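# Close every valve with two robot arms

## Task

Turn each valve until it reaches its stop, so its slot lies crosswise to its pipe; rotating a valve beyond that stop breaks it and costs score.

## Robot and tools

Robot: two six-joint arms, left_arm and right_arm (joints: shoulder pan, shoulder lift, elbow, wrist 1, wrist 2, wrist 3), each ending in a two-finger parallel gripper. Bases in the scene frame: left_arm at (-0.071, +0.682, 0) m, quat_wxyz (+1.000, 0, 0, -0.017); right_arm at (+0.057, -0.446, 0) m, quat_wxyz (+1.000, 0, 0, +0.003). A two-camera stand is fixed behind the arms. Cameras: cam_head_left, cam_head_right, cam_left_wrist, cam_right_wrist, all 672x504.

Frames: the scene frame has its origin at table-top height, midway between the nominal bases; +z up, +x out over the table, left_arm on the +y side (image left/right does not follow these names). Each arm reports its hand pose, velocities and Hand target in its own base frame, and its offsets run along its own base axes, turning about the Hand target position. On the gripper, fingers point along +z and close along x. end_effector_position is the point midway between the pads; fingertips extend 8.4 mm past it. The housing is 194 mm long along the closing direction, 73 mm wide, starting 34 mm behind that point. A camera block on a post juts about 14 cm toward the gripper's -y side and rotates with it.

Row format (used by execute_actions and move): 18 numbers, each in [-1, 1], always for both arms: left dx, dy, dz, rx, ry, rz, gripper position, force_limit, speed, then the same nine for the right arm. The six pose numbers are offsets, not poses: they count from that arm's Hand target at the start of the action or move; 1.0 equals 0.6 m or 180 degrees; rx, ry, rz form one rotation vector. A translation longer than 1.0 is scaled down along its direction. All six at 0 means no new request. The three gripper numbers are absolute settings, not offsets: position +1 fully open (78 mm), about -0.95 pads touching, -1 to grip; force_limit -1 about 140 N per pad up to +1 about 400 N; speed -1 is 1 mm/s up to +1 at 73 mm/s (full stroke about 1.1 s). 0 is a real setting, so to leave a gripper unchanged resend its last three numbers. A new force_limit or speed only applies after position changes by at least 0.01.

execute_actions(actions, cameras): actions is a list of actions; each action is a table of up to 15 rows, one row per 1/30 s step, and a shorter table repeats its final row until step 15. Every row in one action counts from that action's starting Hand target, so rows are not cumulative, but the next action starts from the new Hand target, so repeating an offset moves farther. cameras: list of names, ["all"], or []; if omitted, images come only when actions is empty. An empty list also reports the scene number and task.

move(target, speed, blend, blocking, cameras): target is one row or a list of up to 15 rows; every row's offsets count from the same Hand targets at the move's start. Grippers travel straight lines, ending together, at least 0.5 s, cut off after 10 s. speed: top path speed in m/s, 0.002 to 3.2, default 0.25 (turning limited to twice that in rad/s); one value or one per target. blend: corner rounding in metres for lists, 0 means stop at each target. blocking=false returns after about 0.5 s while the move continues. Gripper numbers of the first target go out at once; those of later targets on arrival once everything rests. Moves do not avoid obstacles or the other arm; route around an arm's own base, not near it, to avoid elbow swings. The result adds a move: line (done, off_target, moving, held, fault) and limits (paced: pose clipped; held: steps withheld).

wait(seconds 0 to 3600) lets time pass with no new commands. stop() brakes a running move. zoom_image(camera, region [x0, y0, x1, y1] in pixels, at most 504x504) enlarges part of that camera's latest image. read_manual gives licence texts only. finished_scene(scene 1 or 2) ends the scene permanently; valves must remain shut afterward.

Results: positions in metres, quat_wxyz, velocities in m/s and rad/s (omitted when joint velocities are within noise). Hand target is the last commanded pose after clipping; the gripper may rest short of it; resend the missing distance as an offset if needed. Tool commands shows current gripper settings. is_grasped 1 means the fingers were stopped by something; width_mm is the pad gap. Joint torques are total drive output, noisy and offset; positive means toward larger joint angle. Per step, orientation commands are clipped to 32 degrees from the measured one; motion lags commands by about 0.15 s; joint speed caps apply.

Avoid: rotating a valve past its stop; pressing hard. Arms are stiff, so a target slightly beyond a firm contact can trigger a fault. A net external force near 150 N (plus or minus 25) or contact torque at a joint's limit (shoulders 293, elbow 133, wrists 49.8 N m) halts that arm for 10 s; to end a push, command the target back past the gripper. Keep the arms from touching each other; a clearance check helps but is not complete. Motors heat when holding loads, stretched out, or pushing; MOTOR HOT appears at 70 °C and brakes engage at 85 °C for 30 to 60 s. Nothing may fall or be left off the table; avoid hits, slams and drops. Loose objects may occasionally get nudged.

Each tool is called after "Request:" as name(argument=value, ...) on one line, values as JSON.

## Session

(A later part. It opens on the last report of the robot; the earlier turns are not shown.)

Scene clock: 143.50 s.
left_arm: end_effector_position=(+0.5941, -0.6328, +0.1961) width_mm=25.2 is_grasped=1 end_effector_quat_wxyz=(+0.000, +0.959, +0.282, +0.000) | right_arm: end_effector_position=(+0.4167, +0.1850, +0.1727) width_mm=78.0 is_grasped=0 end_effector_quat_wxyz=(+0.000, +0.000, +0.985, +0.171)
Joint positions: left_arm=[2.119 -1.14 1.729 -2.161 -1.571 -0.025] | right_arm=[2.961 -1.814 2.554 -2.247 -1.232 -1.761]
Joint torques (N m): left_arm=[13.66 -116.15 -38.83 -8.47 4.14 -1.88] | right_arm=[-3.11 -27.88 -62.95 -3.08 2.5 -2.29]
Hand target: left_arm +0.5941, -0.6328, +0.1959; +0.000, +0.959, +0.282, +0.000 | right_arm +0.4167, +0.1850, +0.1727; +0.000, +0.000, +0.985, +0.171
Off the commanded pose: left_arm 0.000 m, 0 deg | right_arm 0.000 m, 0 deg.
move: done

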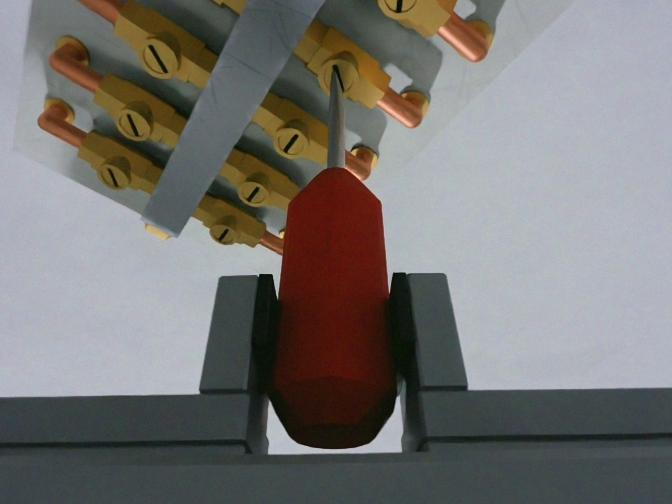

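Request:
move(target=[[0.0018,-0.0016,0,0,0,0,-0.98,0,-0.5,0,0,0,0,0,0,1,1,1],[0.0018,-0.0016,-0.0038,0,0,0,-0.98,0,-0.5,0,0,0,0,0,0,1,1,1]], speed=0.03, cameras=["cam_left_wrist"])

Request:
zoom_image(camera="cam_left_wrist", region=[315, 55, 355, 95])

Scene clock: 144.23 s.
left_arm: end_effector_position=(+0.5952, -0.6338, +0.1938) width_mm=25.2 is_grasped=1 end_effector_quat_wxyz=(+0.000, +0.959, +0.282, +0.000) | right_arm: end_effector_position=(+0.4167, +0.1850, +0.1727) width_mm=78.0 is_grasped=0 end_effector_quat_wxyz=(+0.000, +0.000, +0.985, +0.171)
Joint positions: left_arm=[2.119 -1.136 1.728 -2.163 -1.571 -0.024] | right_arm=[2.961 -1.814 2.554 -2.247 -1.232 -1.761]
Joint torques (N m): left_arm=[14.3 -118.94 -38.97 -8.92 3.83 2.3] | right_arm=[-5.51 -27.78 -62.68 -2.74 2.55 -2.43]
Hand target: left_arm +0.5952, -0.6338, +0.1936; +0.000, +0.959, +0.282, +0.000 | right_arm +0.4167, +0.1850, +0.1727; +0.000, +0.000, +0.985, +0.171
Off the commanded pose: left_arm 0.000 m, 0 deg | right_arm 0.000 m, 0 deg.
move: done

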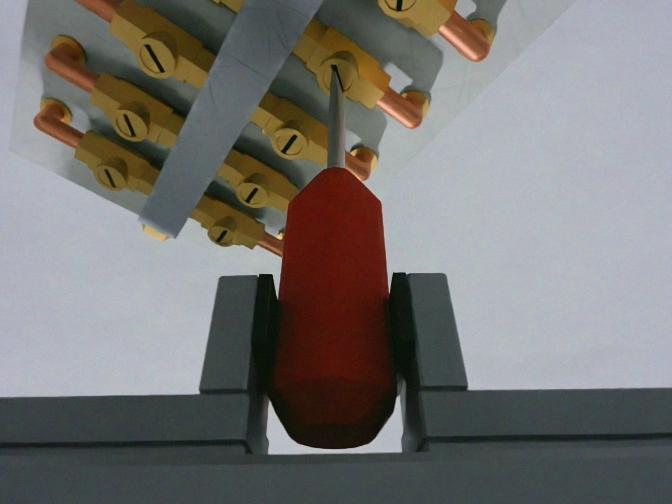

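Scaled by 12.600.

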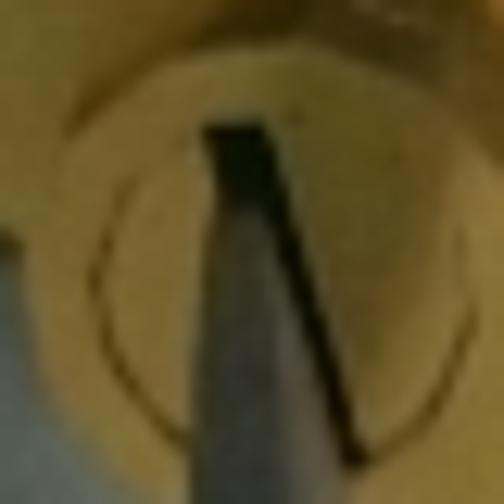

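Request:
move(target=[0,0,-0.003,0,0,0,-0.98,0,-0.5,0,0,0,0,0,0,1,1,1], speed=0.01)

Request:
move(target=[0,0,-0.001,0,0,0,-0.98,0,-0.5,0,0,0,0,0,0,1,1,1], speed=0.01, cameras=["cam_left_wrist"])

Request:
zoom_image(camera="cam_left_wrist", region=[315, 55, 355, 95])

Scene clock: 144.93 s.
left_arm: end_effector_position=(+0.5952, -0.6337, +0.1919) width_mm=25.2 is_grasped=1 end_effector_quat_wxyz=(+0.000, +0.959, +0.282, +0.000) | right_arm: end_effector_position=(+0.4167, +0.1850, +0.1727) width_mm=78.0 is_grasped=0 end_effector_quat_wxyz=(+0.000, +0.000, +0.985, +0.171)
Joint positions: left_arm=[2.119 -1.134 1.729 -2.166 -1.571 -0.024] | right_arm=[2.961 -1.814 2.554 -2.247 -1.232 -1.761]
Joint torques (N m): left_arm=[5.05 -115.23 -37.69 -8.96 1.14 2.33] | right_arm=[-3.59 -27.56 -63 -3.12 2.51 -2.42]
Hand target: left_arm +0.5952, -0.6338, +0.1918; +0.000, +0.959, +0.282, +0.000 | right_arm +0.4167, +0.1850, +0.1727; +0.000, +0.000, +0.985, +0.171
Off the commanded pose: left_arm 0.000 m, 0 deg | right_arm 0.000 m, 0 deg.
move: done

Scene clock: 145.43 s.
left_arm: end_effector_position=(+0.5952, -0.6337, +0.1912) width_mm=25.2 is_grasped=1 end_effector_quat_wxyz=(+0.000, +0.959, +0.282, +0.000) | right_arm: end_effector_position=(+0.4167, +0.1850, +0.1727) width_mm=78.0 is_grasped=0 end_effector_quat_wxyz=(+0.000, +0.000, +0.985, +0.171)
Joint positions: left_arm=[2.119 -1.133 1.729 -2.167 -1.571 -0.024] | right_arm=[2.961 -1.814 2.554 -2.247 -1.232 -1.761]
Joint torques (N m): left_arm=[-1.57 -116.13 -38.02 -8.6 -2.28 2.14] | right_arm=[-5.03 -26.6 -63.13 -2.71 2.69 -2.19]
Hand target: left_arm +0.5952, -0.6338, +0.1912; +0.000, +0.959, +0.282, +0.000 | right_arm +0.4167, +0.1850, +0.1727; +0.000, +0.000, +0.985, +0.171
Off the commanded pose: left_arm 0.000 m, 0 deg | right_arm 0.000 m, 0 deg.
move: done

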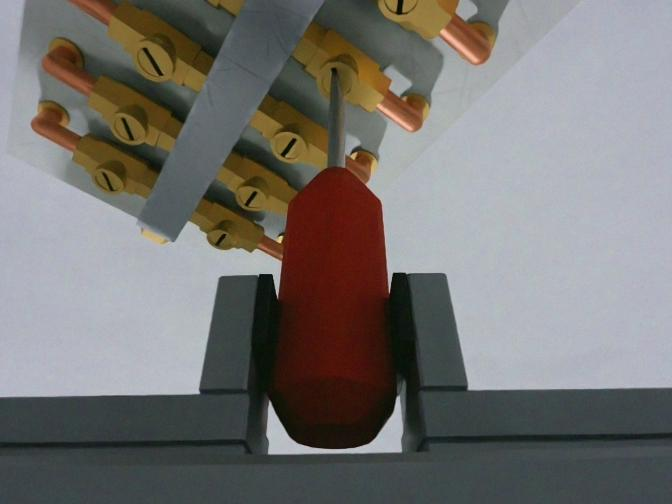

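Scaled by 12.600.

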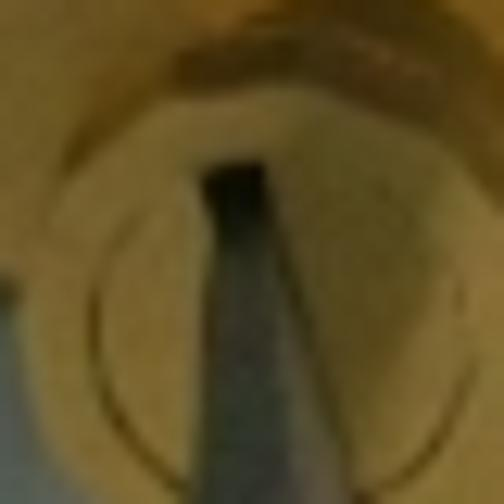

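Request:
move(target=[[0.0013,0.002,0.0002,0,0,-0.1333,-0.98,0,-0.5,0,0,0,0,0,0,1,1,1],[0.0033,0.0033,0.0002,0,0,-0.2667,-0.98,0,-0.5,0,0,0,0,0,0,1,1,1]], speed=0.15, blend=0.001, cameras=["cam_left_wrist"])

Request:
zoom_image(camera="cam_left_wrist", region=[315, 55, 355, 95])

Scene clock: 149.00 s.
left_arm: end_effector_position=(+0.5972, -0.6318, +0.1913) width_mm=25.2 is_grasped=1 end_effector_quat_wxyz=(+0.000, +0.991, -0.132, +0.000) | right_arm: end_effector_position=(+0.4167, +0.1850, +0.1727) width_mm=78.0 is_grasped=0 end_effector_quat_wxyz=(+0.000, +0.000, +0.985, +0.171)
Joint positions: left_arm=[2.122 -1.134 1.73 -2.167 -1.571 0.817] | right_arm=[2.961 -1.814 2.554 -2.247 -1.232 -1.761]
Joint torques (N m): left_arm=[8.57 -111.03 -43.5 -1.32 -7.3 2.48] | right_arm=[-3.45 -27.5 -63.13 -3.03 2.54 -2.06]
Hand target: left_arm +0.5972, -0.6318, +0.1913; +0.000, +0.991, -0.132, +0.000 | right_arm +0.4167, +0.1850, +0.1727; +0.000, +0.000, +0.985, +0.171
Off the commanded pose: left_arm 0.000 m, 0 deg | right_arm 0.000 m, 0 deg.
move: done

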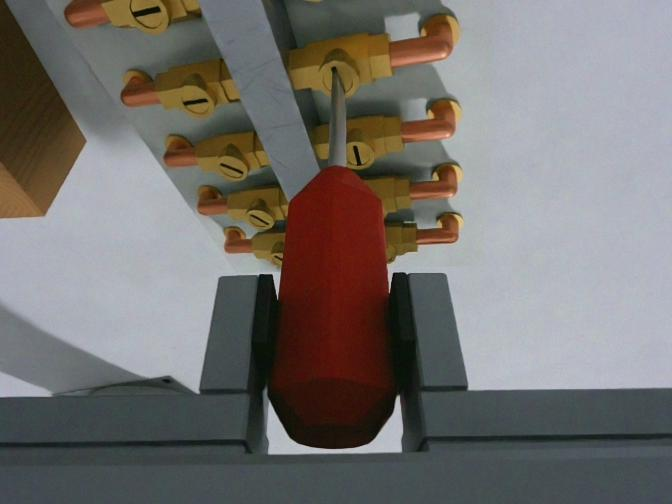

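Scaled by 12.600.

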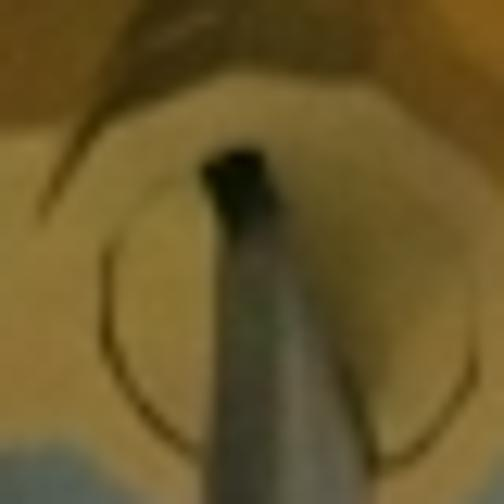

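Request:
move(target=[0.0010,0.0008,0.0,0,0,-0.0333,-0.98,0,-0.5,0,0,0,0,0,0,1,1,1], speed=0.05)

Request:
move(target=[0.0001,0.0,0.0,0,0,-0.0084,-0.98,0,-0.5,0,0,0,0,0,0,1,1,1], speed=0.05)

Request:
move(target=[0.0001,0.0,0.0,0,0,-0.0084,-0.98,0,-0.5,0,0,0,0,0,0,1,1,1], speed=0.05, cameras=["cam_left_wrist"])

Request:
zoom_image(camera="cam_left_wrist", region=[315, 55, 355, 95])

Scene clock: 150.70 s.
left_arm: end_effector_position=(+0.5978, -0.6313, +0.1913) width_mm=25.2 is_grasped=1 end_effector_quat_wxyz=(+0.000, +0.983, -0.184, +0.000) | right_arm: end_effector_position=(+0.4167, +0.1850, +0.1727) width_mm=78.0 is_grasped=0 end_effector_quat_wxyz=(+0.000, +0.000, +0.985, +0.171)
Joint positions: left_arm=[2.123 -1.134 1.729 -2.167 -1.571 0.922] | right_arm=[2.961 -1.814 2.554 -2.247 -1.232 -1.761]
Joint torques (N m): left_arm=[12.69 -107.86 -42.64 -1.51 -5.68 2.49] | right_arm=[-4.78 -26.99 -63.29 -3.18 2.74 -2.25]
Hand target: left_arm +0.5978, -0.6313, +0.1913; +0.000, +0.983, -0.184, +0.000 | right_arm +0.4167, +0.1850, +0.1727; +0.000, +0.000, +0.985, +0.171
Off the commanded pose: left_arm 0.000 m, 0 deg | right_arm 0.000 m, 0 deg.
move: done

Scene clock: 151.40 s.
left_arm: end_effector_position=(+0.5978, -0.6313, +0.1913) width_mm=25.2 is_grasped=1 end_effector_quat_wxyz=(+0.000, +0.980, -0.197, +0.000) | right_arm: end_effector_position=(+0.4167, +0.1850, +0.1727) width_mm=78.0 is_grasped=0 end_effector_quat_wxyz=(+0.000, +0.000, +0.985, +0.171)
Joint positions: left_arm=[2.123 -1.134 1.729 -2.167 -1.571 0.949] | right_arm=[2.961 -1.814 2.554 -2.247 -1.232 -1.761]
Joint torques (N m): left_arm=[10.44 -106.77 -42.69 -1.13 -5.67 2.69] | right_arm=[-5.63 -26.76 -62.99 -2.83 2.73 -2.46]
Hand target: left_arm +0.5978, -0.6313, +0.1913; +0.000, +0.980, -0.197, +0.000 | right_arm +0.4167, +0.1850, +0.1727; +0.000, +0.000, +0.985, +0.171
Off the commanded pose: left_arm 0.000 m, 0 deg | right_arm 0.000 m, 0 deg.
move: done

Scene clock: 152.10 s.
left_arm: end_effector_position=(+0.5979, -0.6313, +0.1913) width_mm=25.2 is_grasped=1 end_effector_quat_wxyz=(+0.000, +0.978, -0.210, +0.000) | right_arm: end_effector_position=(+0.4167, +0.1850, +0.1727) width_mm=78.0 is_grasped=0 end_effector_quat_wxyz=(+0.000, +0.000, +0.985, +0.171)
Joint positions: left_arm=[2.124 -1.133 1.729 -2.167 -1.571 0.975] | right_arm=[2.961 -1.814 2.554 -2.247 -1.232 -1.761]
Joint torques (N m): left_arm=[11.02 -106.96 -42.58 -0.99 -5.75 3.37] | right_arm=[-4.29 -27.61 -62.53 -2.89 2.99 -2.44]
Hand target: left_arm +0.5979, -0.6313, +0.1913; +0.000, +0.978, -0.210, +0.000 | right_arm +0.4167, +0.1850, +0.1727; +0.000, +0.000, +0.985, +0.171
Off the commanded pose: left_arm 0.000 m, 0 deg | right_arm 0.000 m, 0 deg.
move: done

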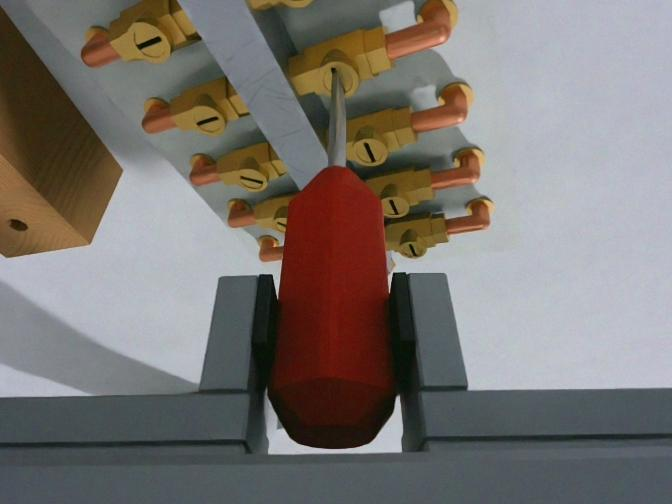

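Scaled by 12.600.

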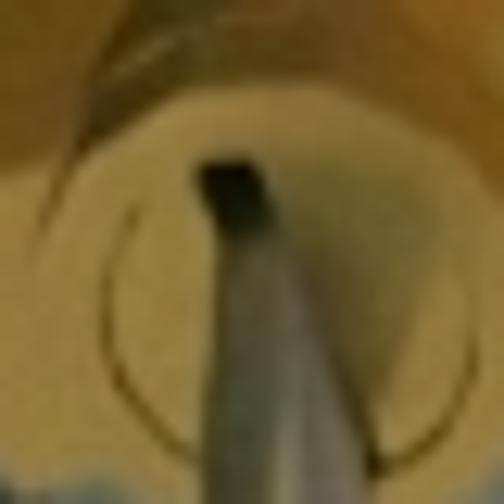

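Request:
move(target=[0.0001,0.0,0.0,0,0,-0.0084,-0.98,0,-0.5,0,0,0,0,0,0,1,1,1], speed=0.05)

Scene clock: 152.90 s.
left_arm: end_effector_position=(+0.5980, -0.6313, +0.1913) width_mm=25.2 is_grasped=1 end_effector_quat_wxyz=(+0.000, +0.975, -0.223, +0.000) | right_arm: end_effector_position=(+0.4167, +0.1850, +0.1727) width_mm=78.0 is_grasped=0 end_effector_quat_wxyz=(+0.000, +0.000, +0.985, +0.171)
Joint positions: left_arm=[2.124 -1.133 1.729 -2.167 -1.571 1.002] | right_arm=[2.961 -1.814 2.554 -2.247 -1.232 -1.761]
Joint torques (N m): left_arm=[9.6 -107.41 -42.64 -0.88 -6.06 4.53] | right_arm=[-5.52 -26.71 -63.51 -3 2.79 -2.36]
Hand target: left_arm +0.5980, -0.6313, +0.1913; +0.000, +0.975, -0.223, +0.000 | right_arm +0.4167, +0.1850, +0.1727; +0.000, +0.000, +0.985, +0.171
Off the commanded pose: left_arm 0.000 m, 0 deg | right_arm 0.000 m, 0 deg.
move: done

Request:
move(target=[[-0.0008,-0.0002,0,0,0,0.0472,-0.98,0,-0.5,0,0,0,0,0,0,1,1,1],[-0.0008,-0.0002,0.0197,0,0,0.0472,-0.98,0,-0.5,0,0,0,0,0,0,1,1,1],[-0.002,0.064,0.0197,0,0,0.2222,-0.98,0,-0.5,0,0,0,0,0,0,1,1,1],[-0.002,0.064,0.0077,0,0,0.2222,-0.98,0,-0.5,0,0,0,0,0,0,1,1,1]], speed=[0.05,0.03,0.25,0.1], cameras=["cam_left_wrist"])

Request:
zoom_image(camera="cam_left_wrist", region=[315, 55, 355, 95])

Scene clock: 157.57 s.
left_arm: end_effector_position=(+0.5968, -0.5929, +0.1962) width_mm=25.2 is_grasped=1 end_effector_quat_wxyz=(+0.000, +0.992, +0.124, +0.000) | right_arm: end_effector_position=(+0.4167, +0.1850, +0.1727) width_mm=78.0 is_grasped=0 end_effector_quat_wxyz=(+0.000, +0.000, +0.985, +0.171)
Joint positions: left_arm=[2.147 -1.177 1.786 -2.18 -1.571 0.327] | right_arm=[2.961 -1.814 2.554 -2.247 -1.232 -1.761]
Joint torques (N m): left_arm=[14.68 -109.33 -37.64 -8.41 4.17 -1.85] | right_arm=[-5.73 -27.81 -63.34 -3.12 3.21 -2.15]
Hand target: left_arm +0.5968, -0.5929, +0.1960; +0.000, +0.992, +0.124, +0.000 | right_arm +0.4167, +0.1850, +0.1727; +0.000, +0.000, +0.985, +0.171
Off the commanded pose: left_arm 0.000 m, 0 deg | right_arm 0.000 m, 0 deg.
move: done

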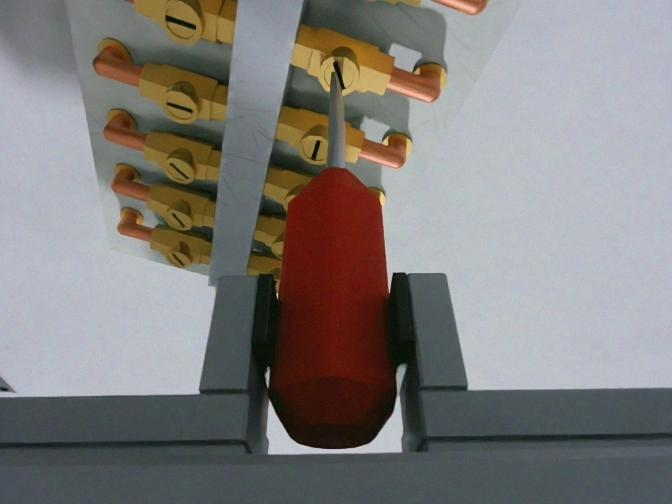

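Scaled by 12.600.

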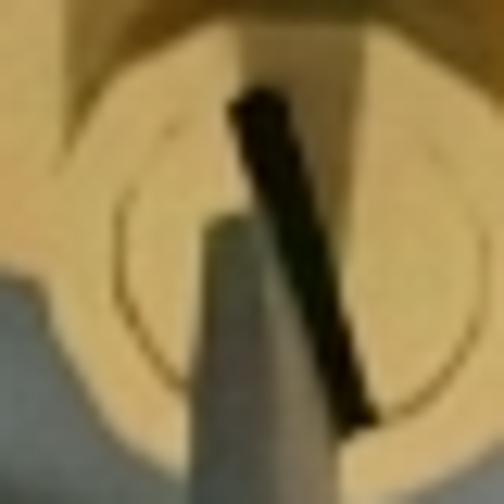

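Request:
move(target=[[0.0013,0.0015,0,0,0,0,-0.98,0,-0.5,0,0,0,0,0,0,1,1,1],[0.0013,0.0015,-0.0038,0,0,0,-0.98,0,-0.5,0,0,0,0,0,0,1,1,1]], speed=0.03, cameras=["cam_left_wrist"])

Request:
zoom_image(camera="cam_left_wrist", region=[315, 55, 355, 95])

Scene clock: 158.23 s.
left_arm: end_effector_position=(+0.5975, -0.5920, +0.1938) width_mm=25.2 is_grasped=1 end_effector_quat_wxyz=(+0.000, +0.992, +0.124, +0.000) | right_arm: end_effector_position=(+0.4167, +0.1850, +0.1727) width_mm=78.0 is_grasped=0 end_effector_quat_wxyz=(+0.000, +0.000, +0.985, +0.171)
Joint positions: left_arm=[2.148 -1.175 1.788 -2.184 -1.571 0.328] | right_arm=[2.961 -1.814 2.554 -2.247 -1.232 -1.761]
Joint torques (N m): left_arm=[14.11 -113.83 -39.37 -8.54 3.77 2.44] | right_arm=[-3.82 -27.05 -62.74 -2.96 3.08 -2.09]
Hand target: left_arm +0.5975, -0.5920, +0.1937; +0.000, +0.992, +0.124, +0.000 | right_arm +0.4167, +0.1850, +0.1727; +0.000, +0.000, +0.985, +0.171
Off the commanded pose: left_arm 0.000 m, 0 deg | right_arm 0.000 m, 0 deg.
move: done

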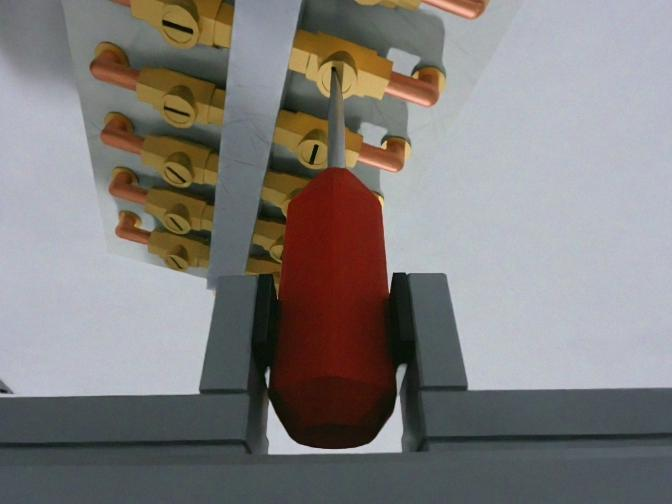

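Scaled by 12.600.

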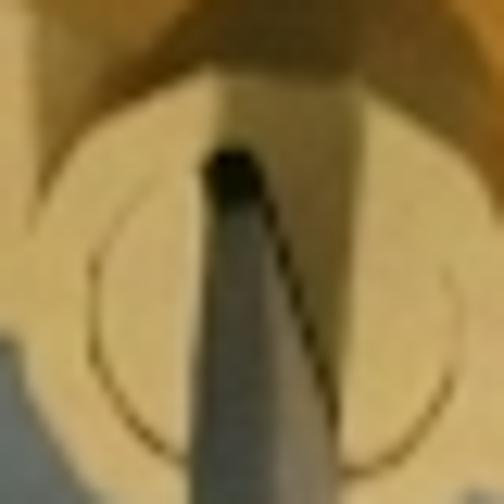

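Request:
move(target=[0,0,-0.003,0,0,0,-0.98,0,-0.5,0,0,0,0,0,0,1,1,1], speed=0.01)

Request:
move(target=[0,0,-0.0011,0,0,0,-0.98,0,-0.5,0,0,0,0,0,0,1,1,1], speed=0.01, cameras=["cam_left_wrist"])

Request:
zoom_image(camera="cam_left_wrist", region=[315, 55, 355, 95])

Scene clock: 158.90 s.
left_arm: end_effector_position=(+0.5975, -0.5920, +0.1919) width_mm=25.2 is_grasped=1 end_effector_quat_wxyz=(+0.000, +0.992, +0.124, +0.000) | right_arm: end_effector_position=(+0.4167, +0.1850, +0.1727) width_mm=78.0 is_grasped=0 end_effector_quat_wxyz=(+0.000, +0.000, +0.985, +0.171)
Joint positions: left_arm=[2.148 -1.173 1.789 -2.187 -1.571 0.329] | right_arm=[2.961 -1.814 2.554 -2.247 -1.232 -1.761]
Joint torques (N m): left_arm=[14.68 -110.81 -37.9 -8.03 2.76 2.45] | right_arm=[-4.37 -26.22 -62.8 -3.08 3.08 -2.16]
Hand target: left_arm +0.5975, -0.5920, +0.1919; +0.000, +0.992, +0.124, +0.000 | right_arm +0.4167, +0.1850, +0.1727; +0.000, +0.000, +0.985, +0.171
Off the commanded pose: left_arm 0.000 m, 0 deg | right_arm 0.000 m, 0 deg.
move: done

Scene clock: 159.40 s.
left_arm: end_effector_position=(+0.5975, -0.5920, +0.1912) width_mm=25.2 is_grasped=1 end_effector_quat_wxyz=(+0.000, +0.992, +0.124, +0.000) | right_arm: end_effector_position=(+0.4167, +0.1850, +0.1727) width_mm=78.0 is_grasped=0 end_effector_quat_wxyz=(+0.000, +0.000, +0.985, +0.171)
Joint positions: left_arm=[2.148 -1.173 1.79 -2.188 -1.571 0.329] | right_arm=[2.961 -1.814 2.554 -2.247 -1.232 -1.761]
Joint torques (N m): left_arm=[15.12 -107.83 -35.78 -7.99 2.26 2.37] | right_arm=[-1.19 -26.88 -63.3 -2.93 3.55 -1.88]
Hand target: left_arm +0.5975, -0.5920, +0.1912; +0.000, +0.992, +0.124, +0.000 | right_arm +0.4167, +0.1850, +0.1727; +0.000, +0.000, +0.985, +0.171
Off the commanded pose: left_arm 0.000 m, 0 deg | right_arm 0.000 m, 0 deg.
move: done

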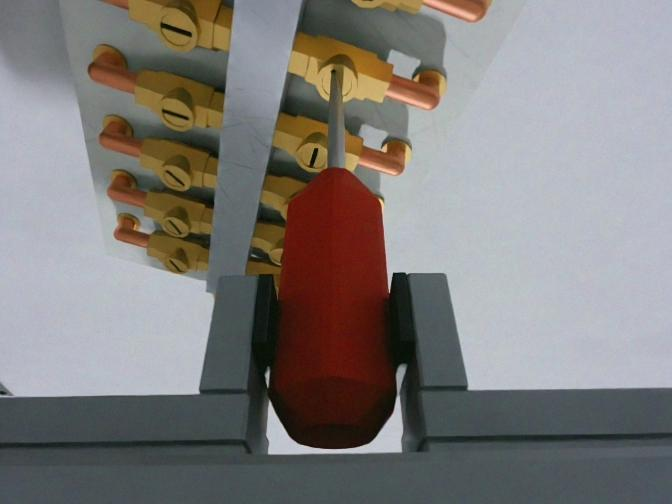

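Scaled by 12.600.

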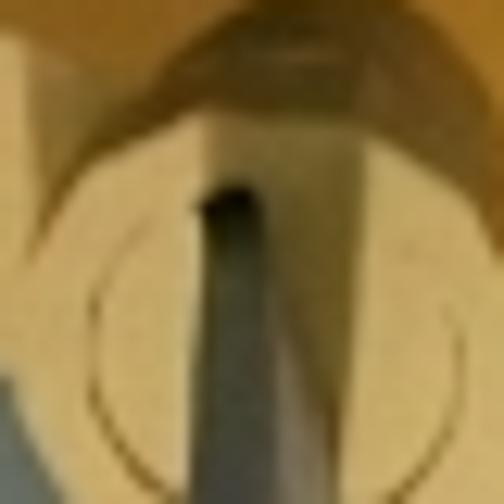

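Request:
move(target=[[0.0011,0.0009,0.0003,0,0,-0.0833,-0.98,0,-0.5,0,0,0,0,0,0,1,1,1],[0.0022,0.0015,0.0003,0,0,-0.1639,-0.98,0,-0.5,0,0,0,0,0,0,1,1,1]], speed=0.15, blend=0.001, cameras=["cam_left_wrist"])

Request:
zoom_image(camera="cam_left_wrist", region=[315, 55, 355, 95])

Scene clock: 161.90 s.
left_arm: end_effector_position=(+0.5989, -0.5911, +0.1914) width_mm=25.2 is_grasped=1 end_effector_quat_wxyz=(+0.000, +0.991, -0.132, +0.000) | right_arm: end_effector_position=(+0.4167, +0.1850, +0.1727) width_mm=78.0 is_grasped=0 end_effector_quat_wxyz=(+0.000, +0.000, +0.985, +0.171)
Joint positions: left_arm=[2.15 -1.173 1.789 -2.188 -1.571 0.845] | right_arm=[2.961 -1.814 2.554 -2.247 -1.232 -1.761]
Joint torques (N m): left_arm=[9.46 -118.65 -48.16 -2.12 -7 3.3] | right_arm=[-5.62 -27.57 -63.33 -3.17 3.17 -2.37]
Hand target: left_arm +0.5989, -0.5911, +0.1914; +0.000, +0.991, -0.133, +0.000 | right_arm +0.4167, +0.1850, +0.1727; +0.000, +0.000, +0.985, +0.171
Off the commanded pose: left_arm 0.000 m, 0 deg | right_arm 0.000 m, 0 deg.
move: done

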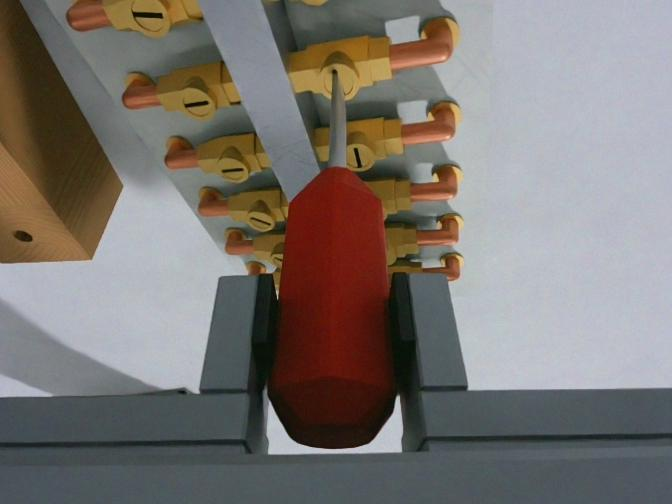

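Scaled by 12.600.

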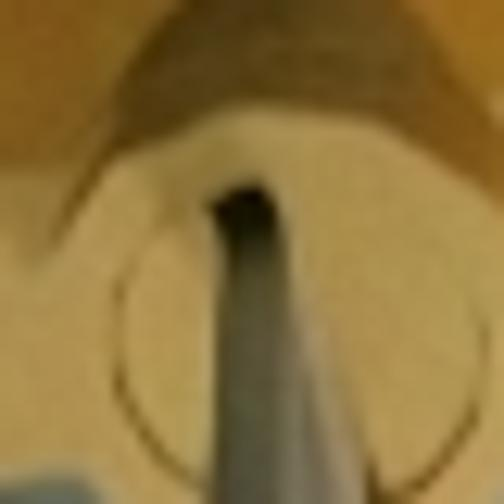

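Request:
move(target=[0.0013,0.0,0.0,0,0,-0.0333,-0.98,0,-0.5,0,0,0,0,0,0,1,1,1], speed=0.05)

Request:
move(target=[0.0001,0.0,0.0,0,0,-0.0167,-0.98,0,-0.5,0,0,0,0,0,0,1,1,1], speed=0.05, cameras=["cam_left_wrist"])

Request:
zoom_image(camera="cam_left_wrist", region=[315, 55, 355, 95])

Request:
move(target=[0.0001,0.0,0.0,0,0,-0.0084,-0.98,0,-0.5,0,0,0,0,0,0,1,1,1], speed=0.05)

Scene clock: 163.53 s.
left_arm: end_effector_position=(+0.5996, -0.5911, +0.1914) width_mm=25.2 is_grasped=1 end_effector_quat_wxyz=(+0.000, +0.983, -0.184, +0.000) | right_arm: end_effector_position=(+0.4167, +0.1850, +0.1727) width_mm=78.0 is_grasped=0 end_effector_quat_wxyz=(+0.000, +0.000, +0.985, +0.171)
Joint positions: left_arm=[2.151 -1.172 1.788 -2.187 -1.571 0.951] | right_arm=[2.961 -1.814 2.554 -2.247 -1.232 -1.761]
Joint torques (N m): left_arm=[12.07 -111.6 -47.61 -3.1 -5.02 2.24] | right_arm=[-3.69 -28.05 -63.32 -2.84 3.51 -2.04]
Hand target: left_arm +0.5996, -0.5911, +0.1914; +0.000, +0.983, -0.184, +0.000 | right_arm +0.4167, +0.1850, +0.1727; +0.000, +0.000, +0.985, +0.171
Off the commanded pose: left_arm 0.000 m, 0 deg | right_arm 0.000 m, 0 deg.
move: done

Scene clock: 164.50 s.
left_arm: end_effector_position=(+0.5997, -0.5911, +0.1914) width_mm=25.2 is_grasped=1 end_effector_quat_wxyz=(+0.000, +0.978, -0.210, +0.000) | right_arm: end_effector_position=(+0.4167, +0.1850, +0.1727) width_mm=78.0 is_grasped=0 end_effector_quat_wxyz=(+0.000, +0.000, +0.985, +0.171)
Joint positions: left_arm=[2.151 -1.172 1.788 -2.187 -1.571 1.003] | right_arm=[2.961 -1.814 2.554 -2.247 -1.232 -1.761]
Joint torques (N m): left_arm=[9.18 -113.03 -46.67 -2.43 -5.26 3.54] | right_arm=[-6 -25.78 -63.09 -3.23 3.63 -2.03]
Hand target: left_arm +0.5997, -0.5911, +0.1914; +0.000, +0.978, -0.210, +0.000 | right_arm +0.4167, +0.1850, +0.1727; +0.000, +0.000, +0.985, +0.171
Off the commanded pose: left_arm 0.000 m, 0 deg | right_arm 0.000 m, 0 deg.
move: done

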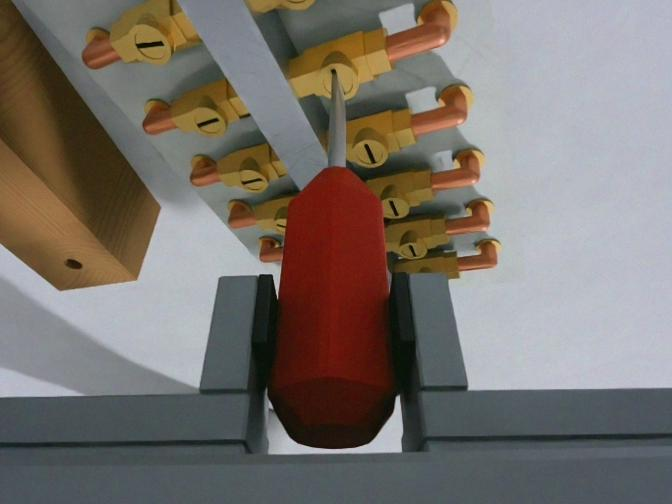

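Scaled by 12.600.

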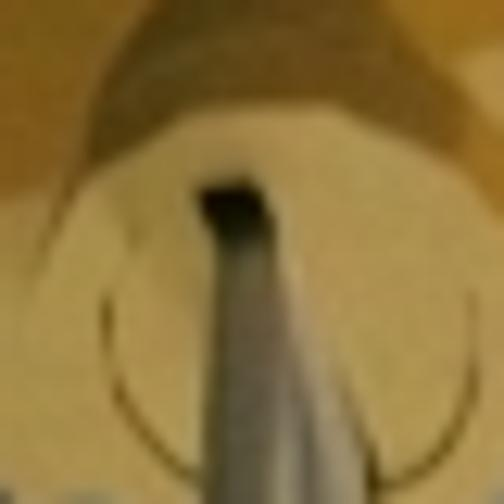

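Scene clock: 165.20 s.
left_arm: end_effector_position=(+0.5998, -0.5911, +0.1914) width_mm=25.2 is_grasped=1 end_effector_quat_wxyz=(+0.000, +0.975, -0.223, +0.000) | right_arm: end_effector_position=(+0.4167, +0.1850, +0.1727) width_mm=78.0 is_grasped=0 end_effector_quat_wxyz=(+0.000, +0.000, +0.985, +0.171)
Joint positions: left_arm=[2.151 -1.172 1.788 -2.187 -1.571 1.03] | right_arm=[2.961 -1.814 2.554 -2.247 -1.232 -1.761]
Joint torques (N m): left_arm=[9.88 -111.52 -47.22 -2.4 -5.75 4.03] | right_arm=[-5.33 -27.39 -63.5 -3.1 3.25 -2.07]
Hand target: left_arm +0.5998, -0.5911, +0.1914; +0.000, +0.975, -0.223, +0.000 | right_arm +0.4167, +0.1850, +0.1727; +0.000, +0.000, +0.985, +0.171
Off the commanded pose: left_arm 0.000 m, 0 deg | right_arm 0.000 m, 0 deg.
move: done

Request:
move(target=[0.0001,0.0,0.0,0,0,-0.0056,-0.98,0,-0.5,0,0,0,0,0,0,1,1,1], speed=0.05)

Scene clock: 165.83 s.
left_arm: end_effector_position=(+0.5998, -0.5911, +0.1914) width_mm=25.2 is_grasped=1 end_effector_quat_wxyz=(+0.000, +0.973, -0.231, +0.000) | right_arm: end_effector_position=(+0.4167, +0.1850, +0.1727) width_mm=78.0 is_grasped=0 end_effector_quat_wxyz=(+0.000, +0.000, +0.985, +0.171)
Joint positions: left_arm=[2.151 -1.172 1.788 -2.187 -1.571 1.047] | right_arm=[2.961 -1.814 2.554 -2.247 -1.232 -1.761]
Joint torques (N m): left_arm=[7.44 -112.73 -46.79 -2.28 -5.71 4.73] | right_arm=[-3.39 -28.68 -63.71 -3.05 3.61 -1.91]
Hand target: left_arm +0.5998, -0.5911, +0.1914; +0.000, +0.973, -0.231, +0.000 | right_arm +0.4167, +0.1850, +0.1727; +0.000, +0.000, +0.985, +0.171
Off the commanded pose: left_arm 0.000 m, 0 deg | right_arm 0.000 m, 0 deg.
move: done

Request:
move(target=[[-0.0008,-0.0002,0,0,0,0.0472,-0.98,0,-0.5,0,0,0,0,0,0,1,1,1],[-0.0008,-0.0002,0.0197,0,0,0.0472,-0.98,0,-0.5,0,0,0,0,0,0,1,1,1],[-0.0032,0.0593,0.0197,0,0,0.5506,-0.98,0,-0.5,0,0,0,0,0,0,1,1,1],[-0.0032,0.0593,0.0077,0,0,0.5506,-0.98,0,-0.5,0,0,0,0,0,0,1,1,1]], speed=[0.05,0.03,0.3,0.1], cameras=["cam_left_wrist"])

Request:
zoom_image(camera="cam_left_wrist", region=[315, 55, 355, 95])

Scene clock: 171.97 s.
left_arm: end_effector_position=(+0.5979, -0.5555, +0.1962) width_mm=25.2 is_grasped=1 end_effector_quat_wxyz=(+0.000, +0.807, +0.590, +0.000) | right_arm: end_effector_position=(+0.4167, +0.1850, +0.1727) width_mm=78.0 is_grasped=0 end_effector_quat_wxyz=(+0.000, +0.000, +0.985, +0.171)
Joint positions: left_arm=[2.174 -1.213 1.838 -2.197 -1.57 -0.66] | right_arm=[2.961 -1.814 2.554 -2.247 -1.232 -1.761]
Joint torques (N m): left_arm=[9.97 -108.6 -36.73 -8.31 4.09 -1.76] | right_arm=[-4.31 -27.97 -62.48 -3.01 3.62 -1.72]
Hand target: left_arm +0.5979, -0.5555, +0.1960; +0.000, +0.807, +0.590, +0.000 | right_arm +0.4167, +0.1850, +0.1727; +0.000, +0.000, +0.985, +0.171
Off the commanded pose: left_arm 0.000 m, 0 deg | right_arm 0.000 m, 0 deg.
move: done

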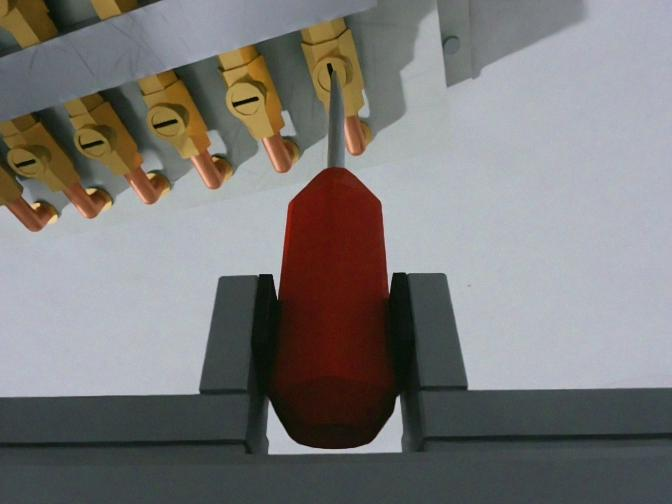

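Scaled by 12.600.

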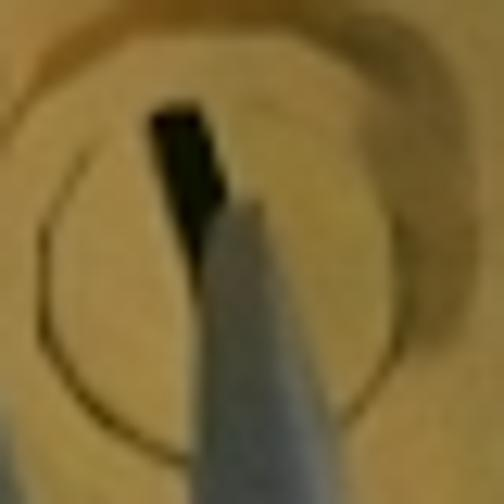

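Request:
move(target=[[-0.001,-0.0032,0,0,0,0,-0.98,0,-0.5,0,0,0,0,0,0,1,1,1],[-0.001,-0.0032,-0.0038,0,0,0,-0.98,0,-0.5,0,0,0,0,0,0,1,1,1]], speed=0.03, cameras=["cam_left_wrist"])

Request:
zoom_image(camera="cam_left_wrist", region=[315, 55, 355, 95])

Scene clock: 172.70 s.
left_arm: end_effector_position=(+0.5973, -0.5574, +0.1939) width_mm=25.2 is_grasped=1 end_effector_quat_wxyz=(+0.000, +0.807, +0.590, +0.000) | right_arm: end_effector_position=(+0.4167, +0.1850, +0.1727) width_mm=78.0 is_grasped=0 end_effector_quat_wxyz=(+0.000, +0.000, +0.985, +0.171)
Joint positions: left_arm=[2.172 -1.209 1.838 -2.2 -1.57 -0.662] | right_arm=[2.961 -1.814 2.554 -2.247 -1.232 -1.761]
Joint torques (N m): left_arm=[-15.6 -107.47 -37.41 -7.87 1.62 -1.69] | right_arm=[-1.99 -27.96 -62.94 -2.96 4.02 -1.87]
Hand target: left_arm +0.5973, -0.5574, +0.1937; +0.000, +0.807, +0.590, +0.000 | right_arm +0.4167, +0.1850, +0.1727; +0.000, +0.000, +0.985, +0.171
Off the commanded pose: left_arm 0.000 m, 0 deg | right_arm 0.000 m, 0 deg.
move: done

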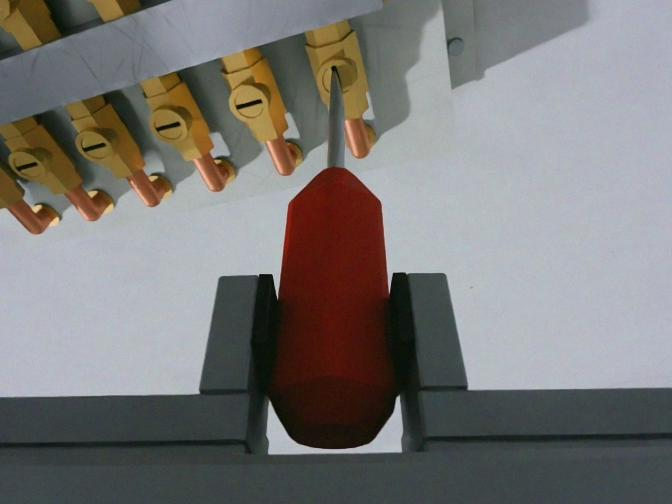

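Scaled by 12.600.

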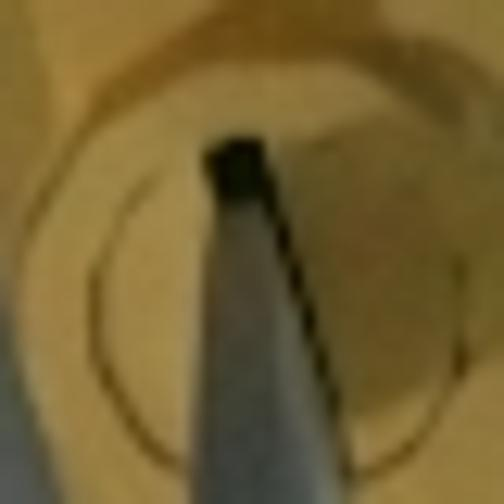

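Matches the reference. Descend.

Request:
move(target=[0,0,-0.003,0,0,0,-0.98,0,-0.5,0,0,0,0,0,0,1,1,1], speed=0.01)

Request:
move(target=[0,0,-0.001,0,0,0,-0.98,0,-0.5,0,0,0,0,0,0,1,1,1], speed=0.01, cameras=["cam_left_wrist"])

Request:
zoom_image(camera="cam_left_wrist", region=[315, 55, 355, 95])

Scene clock: 173.30 s.
left_arm: end_effector_position=(+0.5973, -0.5574, +0.1920) width_mm=25.2 is_grasped=1 end_effector_quat_wxyz=(+0.000, +0.807, +0.590, +0.000) | right_arm: end_effector_position=(+0.4167, +0.1850, +0.1727) width_mm=78.0 is_grasped=0 end_effector_quat_wxyz=(+0.000, +0.000, +0.985, +0.171)
Joint positions: left_arm=[2.172 -1.207 1.839 -2.203 -1.57 -0.662] | right_arm=[2.961 -1.814 2.554 -2.247 -1.232 -1.761]
Joint torques (N m): left_arm=[-13.68 -106.11 -37.72 -8.31 -0.59 -1.73] | right_arm=[-4.46 -26.07 -63.56 -3.02 3.65 -1.68]
Hand target: left_arm +0.5973, -0.5574, +0.1919; +0.000, +0.807, +0.590, +0.000 | right_arm +0.4167, +0.1850, +0.1727; +0.000, +0.000, +0.985, +0.171
Off the commanded pose: left_arm 0.000 m, 0 deg | right_arm 0.000 m, 0 deg.
move: done

Scene clock: 173.80 s.
left_arm: end_effector_position=(+0.5973, -0.5574, +0.1913) width_mm=25.2 is_grasped=1 end_effector_quat_wxyz=(+0.000, +0.807, +0.590, +0.000) | right_arm: end_effector_position=(+0.4167, +0.1850, +0.1727) width_mm=78.0 is_grasped=0 end_effector_quat_wxyz=(+0.000, +0.000, +0.985, +0.171)
Joint positions: left_arm=[2.172 -1.206 1.84 -2.204 -1.57 -0.662] | right_arm=[2.961 -1.814 2.554 -2.247 -1.232 -1.761]
Joint torques (N m): left_arm=[-14.61 -106.91 -37.53 -8.29 -2.5 -1.92] | right_arm=[-3.4 -27.52 -62.5 -3.28 3.78 -1.9]
Hand target: left_arm +0.5973, -0.5574, +0.1913; +0.000, +0.807, +0.590, +0.000 | right_arm +0.4167, +0.1850, +0.1727; +0.000, +0.000, +0.985, +0.171
Off the commanded pose: left_arm 0.000 m, 0 deg | right_arm 0.000 m, 0 deg.
move: done

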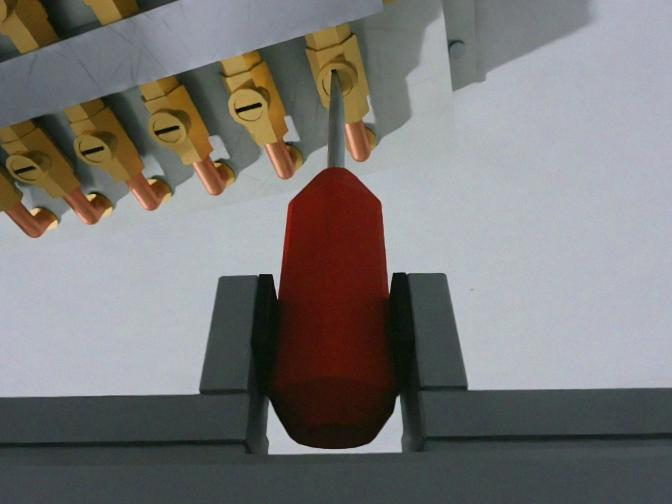

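Scaled by 12.600.

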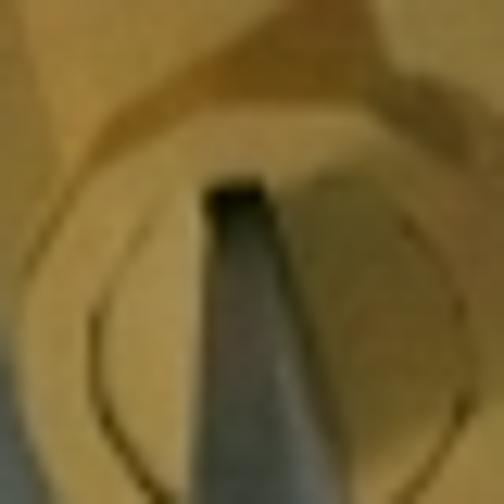

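Request:
move(target=[[-0.0004,0.004,0.0002,0,0,-0.1667,-0.98,0,-0.5,0,0,0,0,0,0,1,1,1],[0.0013,0.0077,0.0002,0,0,-0.3333,-0.98,0,-0.5,0,0,0,0,0,0,1,1,1],[0.0043,0.01,0.0002,0,0,-0.4889,-0.98,0,-0.5,0,0,0,0,0,0,1,1,1]], speed=0.15, blend=0.001, cameras=["cam_left_wrist"])

Request:
zoom_image(camera="cam_left_wrist", region=[315, 55, 355, 95])

Scene clock: 179.83 s.
left_arm: end_effector_position=(+0.5999, -0.5514, +0.1915) width_mm=25.2 is_grasped=1 end_effector_quat_wxyz=(+0.000, +0.991, -0.136, +0.000) | right_arm: end_effector_position=(+0.4167, +0.1850, +0.1727) width_mm=78.0 is_grasped=0 end_effector_quat_wxyz=(+0.000, +0.000, +0.985, +0.171)
Joint positions: left_arm=[2.179 -1.21 1.844 -2.206 -1.571 0.881] | right_arm=[2.961 -1.814 2.554 -2.247 -1.232 -1.761]
Joint torques (N m): left_arm=[8.08 -97.81 -40.5 0.05 -7.74 2.91] | right_arm=[-5.47 -27.19 -62.98 -3.48 4.01 -1.62]
Hand target: left_arm +0.5999, -0.5514, +0.1915; +0.000, +0.991, -0.136, +0.000 | right_arm +0.4167, +0.1850, +0.1727; +0.000, +0.000, +0.985, +0.171
Off the commanded pose: left_arm 0.000 m, 0 deg | right_arm 0.000 m, 0 deg.
move: done

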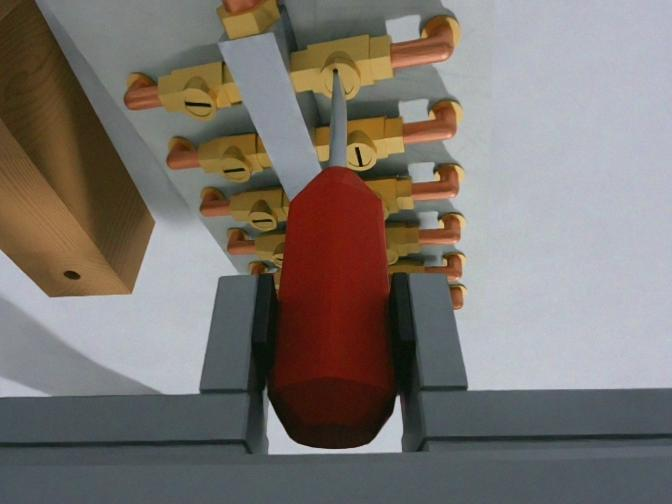

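Scaled by 12.600.

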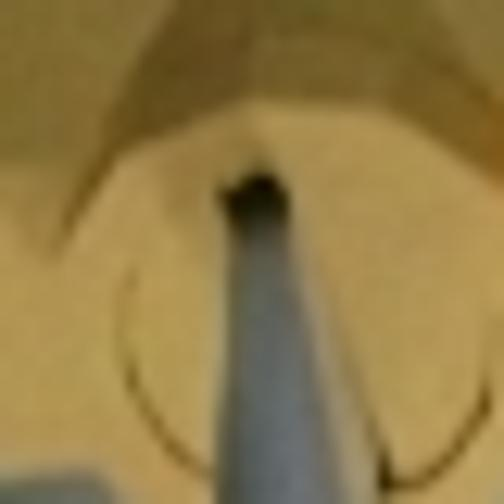

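Request:
move(target=[[0.0012,-0.0003,0.0,0,0,0,-0.98,0,-0.5,0,0,0,0,0,0,1,1,1],[0.0021,0.0,0.0,0,0,-0.0367,-0.98,0,-0.5,0,0,0,0,0,0,1,1,1]], speed=0.05)

Request:
move(target=[0.0001,0.0,0.0,0,0,-0.0139,-0.98,0,-0.5,0,0,0,0,0,0,1,1,1], speed=0.05, cameras=["cam_left_wrist"])

Request:
zoom_image(camera="cam_left_wrist", region=[315, 55, 355, 95])

Request:
move(target=[0.0001,0.0,0.0,0,0,-0.0084,-0.98,0,-0.5,0,0,0,0,0,0,1,1,1], speed=0.05)

Scene clock: 181.70 s.
left_arm: end_effector_position=(+0.6011, -0.5514, +0.1915) width_mm=25.2 is_grasped=1 end_effector_quat_wxyz=(+0.000, +0.981, -0.193, +0.000) | right_arm: end_effector_position=(+0.4167, +0.1850, +0.1727) width_mm=78.0 is_grasped=0 end_effector_quat_wxyz=(+0.000, +0.000, +0.985, +0.171)
Joint positions: left_arm=[2.18 -1.208 1.842 -2.205 -1.571 0.997] | right_arm=[2.961 -1.814 2.554 -2.247 -1.232 -1.761]
Joint torques (N m): left_arm=[14.28 -96.69 -43.12 -1.98 0.77 3.01] | right_arm=[-4.23 -26.82 -63.02 -3.07 4.09 -1.78]
Hand target: left_arm +0.6011, -0.5514, +0.1915; +0.000, +0.981, -0.193, +0.000 | right_arm +0.4167, +0.1850, +0.1727; +0.000, +0.000, +0.985, +0.171
Off the commanded pose: left_arm 0.000 m, 0 deg | right_arm 0.000 m, 0 deg.
move: done

Scene clock: 182.57 s.
left_arm: end_effector_position=(+0.6012, -0.5514, +0.1915) width_mm=25.2 is_grasped=1 end_effector_quat_wxyz=(+0.000, +0.977, -0.214, +0.000) | right_arm: end_effector_position=(+0.4167, +0.1850, +0.1727) width_mm=78.0 is_grasped=0 end_effector_quat_wxyz=(+0.000, +0.000, +0.985, +0.171)
Joint positions: left_arm=[2.18 -1.208 1.842 -2.205 -1.571 1.041] | right_arm=[2.961 -1.814 2.554 -2.247 -1.232 -1.761]
Joint torques (N m): left_arm=[9.65 -96.43 -42.29 -1.42 -5.22 3.81] | right_arm=[-4.12 -27.62 -63.33 -3.13 4.18 -1.43]
Hand target: left_arm +0.6012, -0.5514, +0.1915; +0.000, +0.977, -0.214, +0.000 | right_arm +0.4167, +0.1850, +0.1727; +0.000, +0.000, +0.985, +0.171
Off the commanded pose: left_arm 0.000 m, 0 deg | right_arm 0.000 m, 0 deg.
move: done

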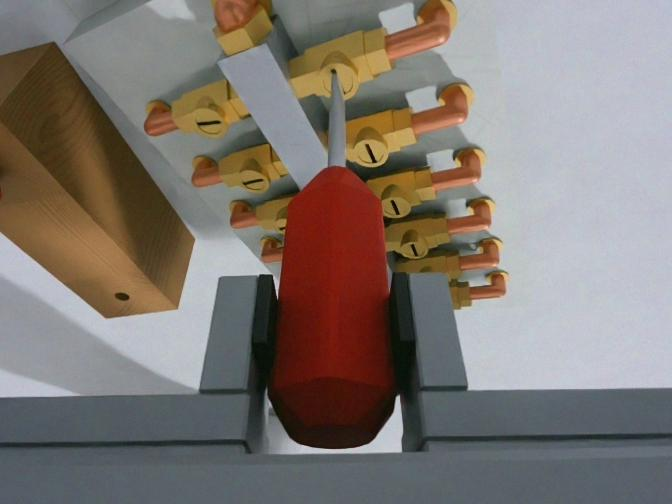

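Scaled by 12.600.

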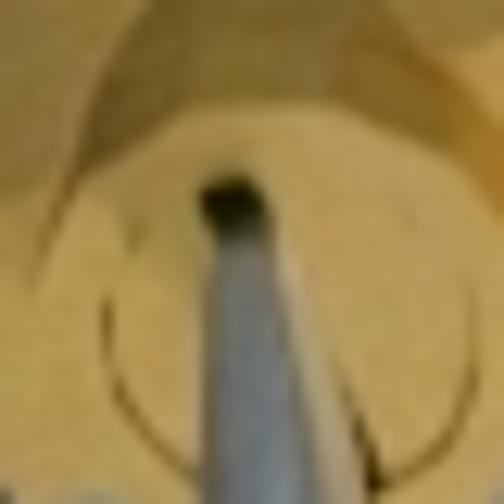

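Scene clock: 183.27 s.
left_arm: end_effector_position=(+0.6013, -0.5514, +0.1915) width_mm=25.2 is_grasped=1 end_effector_quat_wxyz=(+0.000, +0.974, -0.227, +0.000) | right_arm: end_effector_position=(+0.4167, +0.1850, +0.1727) width_mm=78.0 is_grasped=0 end_effector_quat_wxyz=(+0.000, +0.000, +0.985, +0.171)
Joint positions: left_arm=[2.18 -1.208 1.842 -2.205 -1.571 1.068] | right_arm=[2.961 -1.814 2.554 -2.247 -1.232 -1.761]
Joint torques (N m): left_arm=[8.86 -97.03 -41.89 -1.33 -5.68 3.59] | right_arm=[-4.82 -27.52 -63.13 -3.22 4.39 -1.52]
Hand target: left_arm +0.6013, -0.5514, +0.1915; +0.000, +0.974, -0.227, +0.000 | right_arm +0.4167, +0.1850, +0.1727; +0.000, +0.000, +0.985, +0.171
Off the commanded pose: left_arm 0.000 m, 0 deg | right_arm 0.000 m, 0 deg.
move: done

Request:
move(target=[0.0001,0.0,0.0,0,0,-0.0056,-0.98,0,-0.5,0,0,0,0,0,0,1,1,1], speed=0.05)

Scene clock: 183.90 s.
left_arm: end_effector_position=(+0.6013, -0.5514, +0.1915) width_mm=25.2 is_grasped=1 end_effector_quat_wxyz=(+0.000, +0.972, -0.236, +0.000) | right_arm: end_effector_position=(+0.4167, +0.1850, +0.1727) width_mm=78.0 is_grasped=0 end_effector_quat_wxyz=(+0.000, +0.000, +0.985, +0.171)
Joint positions: left_arm=[2.18 -1.208 1.842 -2.205 -1.571 1.085] | right_arm=[2.961 -1.814 2.554 -2.247 -1.232 -1.761]
Joint torques (N m): left_arm=[9.71 -95.17 -42.26 -1.51 -5.58 4.6] | right_arm=[-2.13 -26.96 -62.85 -3.1 4.45 -1.59]
Hand target: left_arm +0.6013, -0.5514, +0.1915; +0.000, +0.972, -0.236, +0.000 | right_arm +0.4167, +0.1850, +0.1727; +0.000, +0.000, +0.985, +0.171
Off the commanded pose: left_arm 0.000 m, 0 deg | right_arm 0.000 m, 0 deg.
move: done


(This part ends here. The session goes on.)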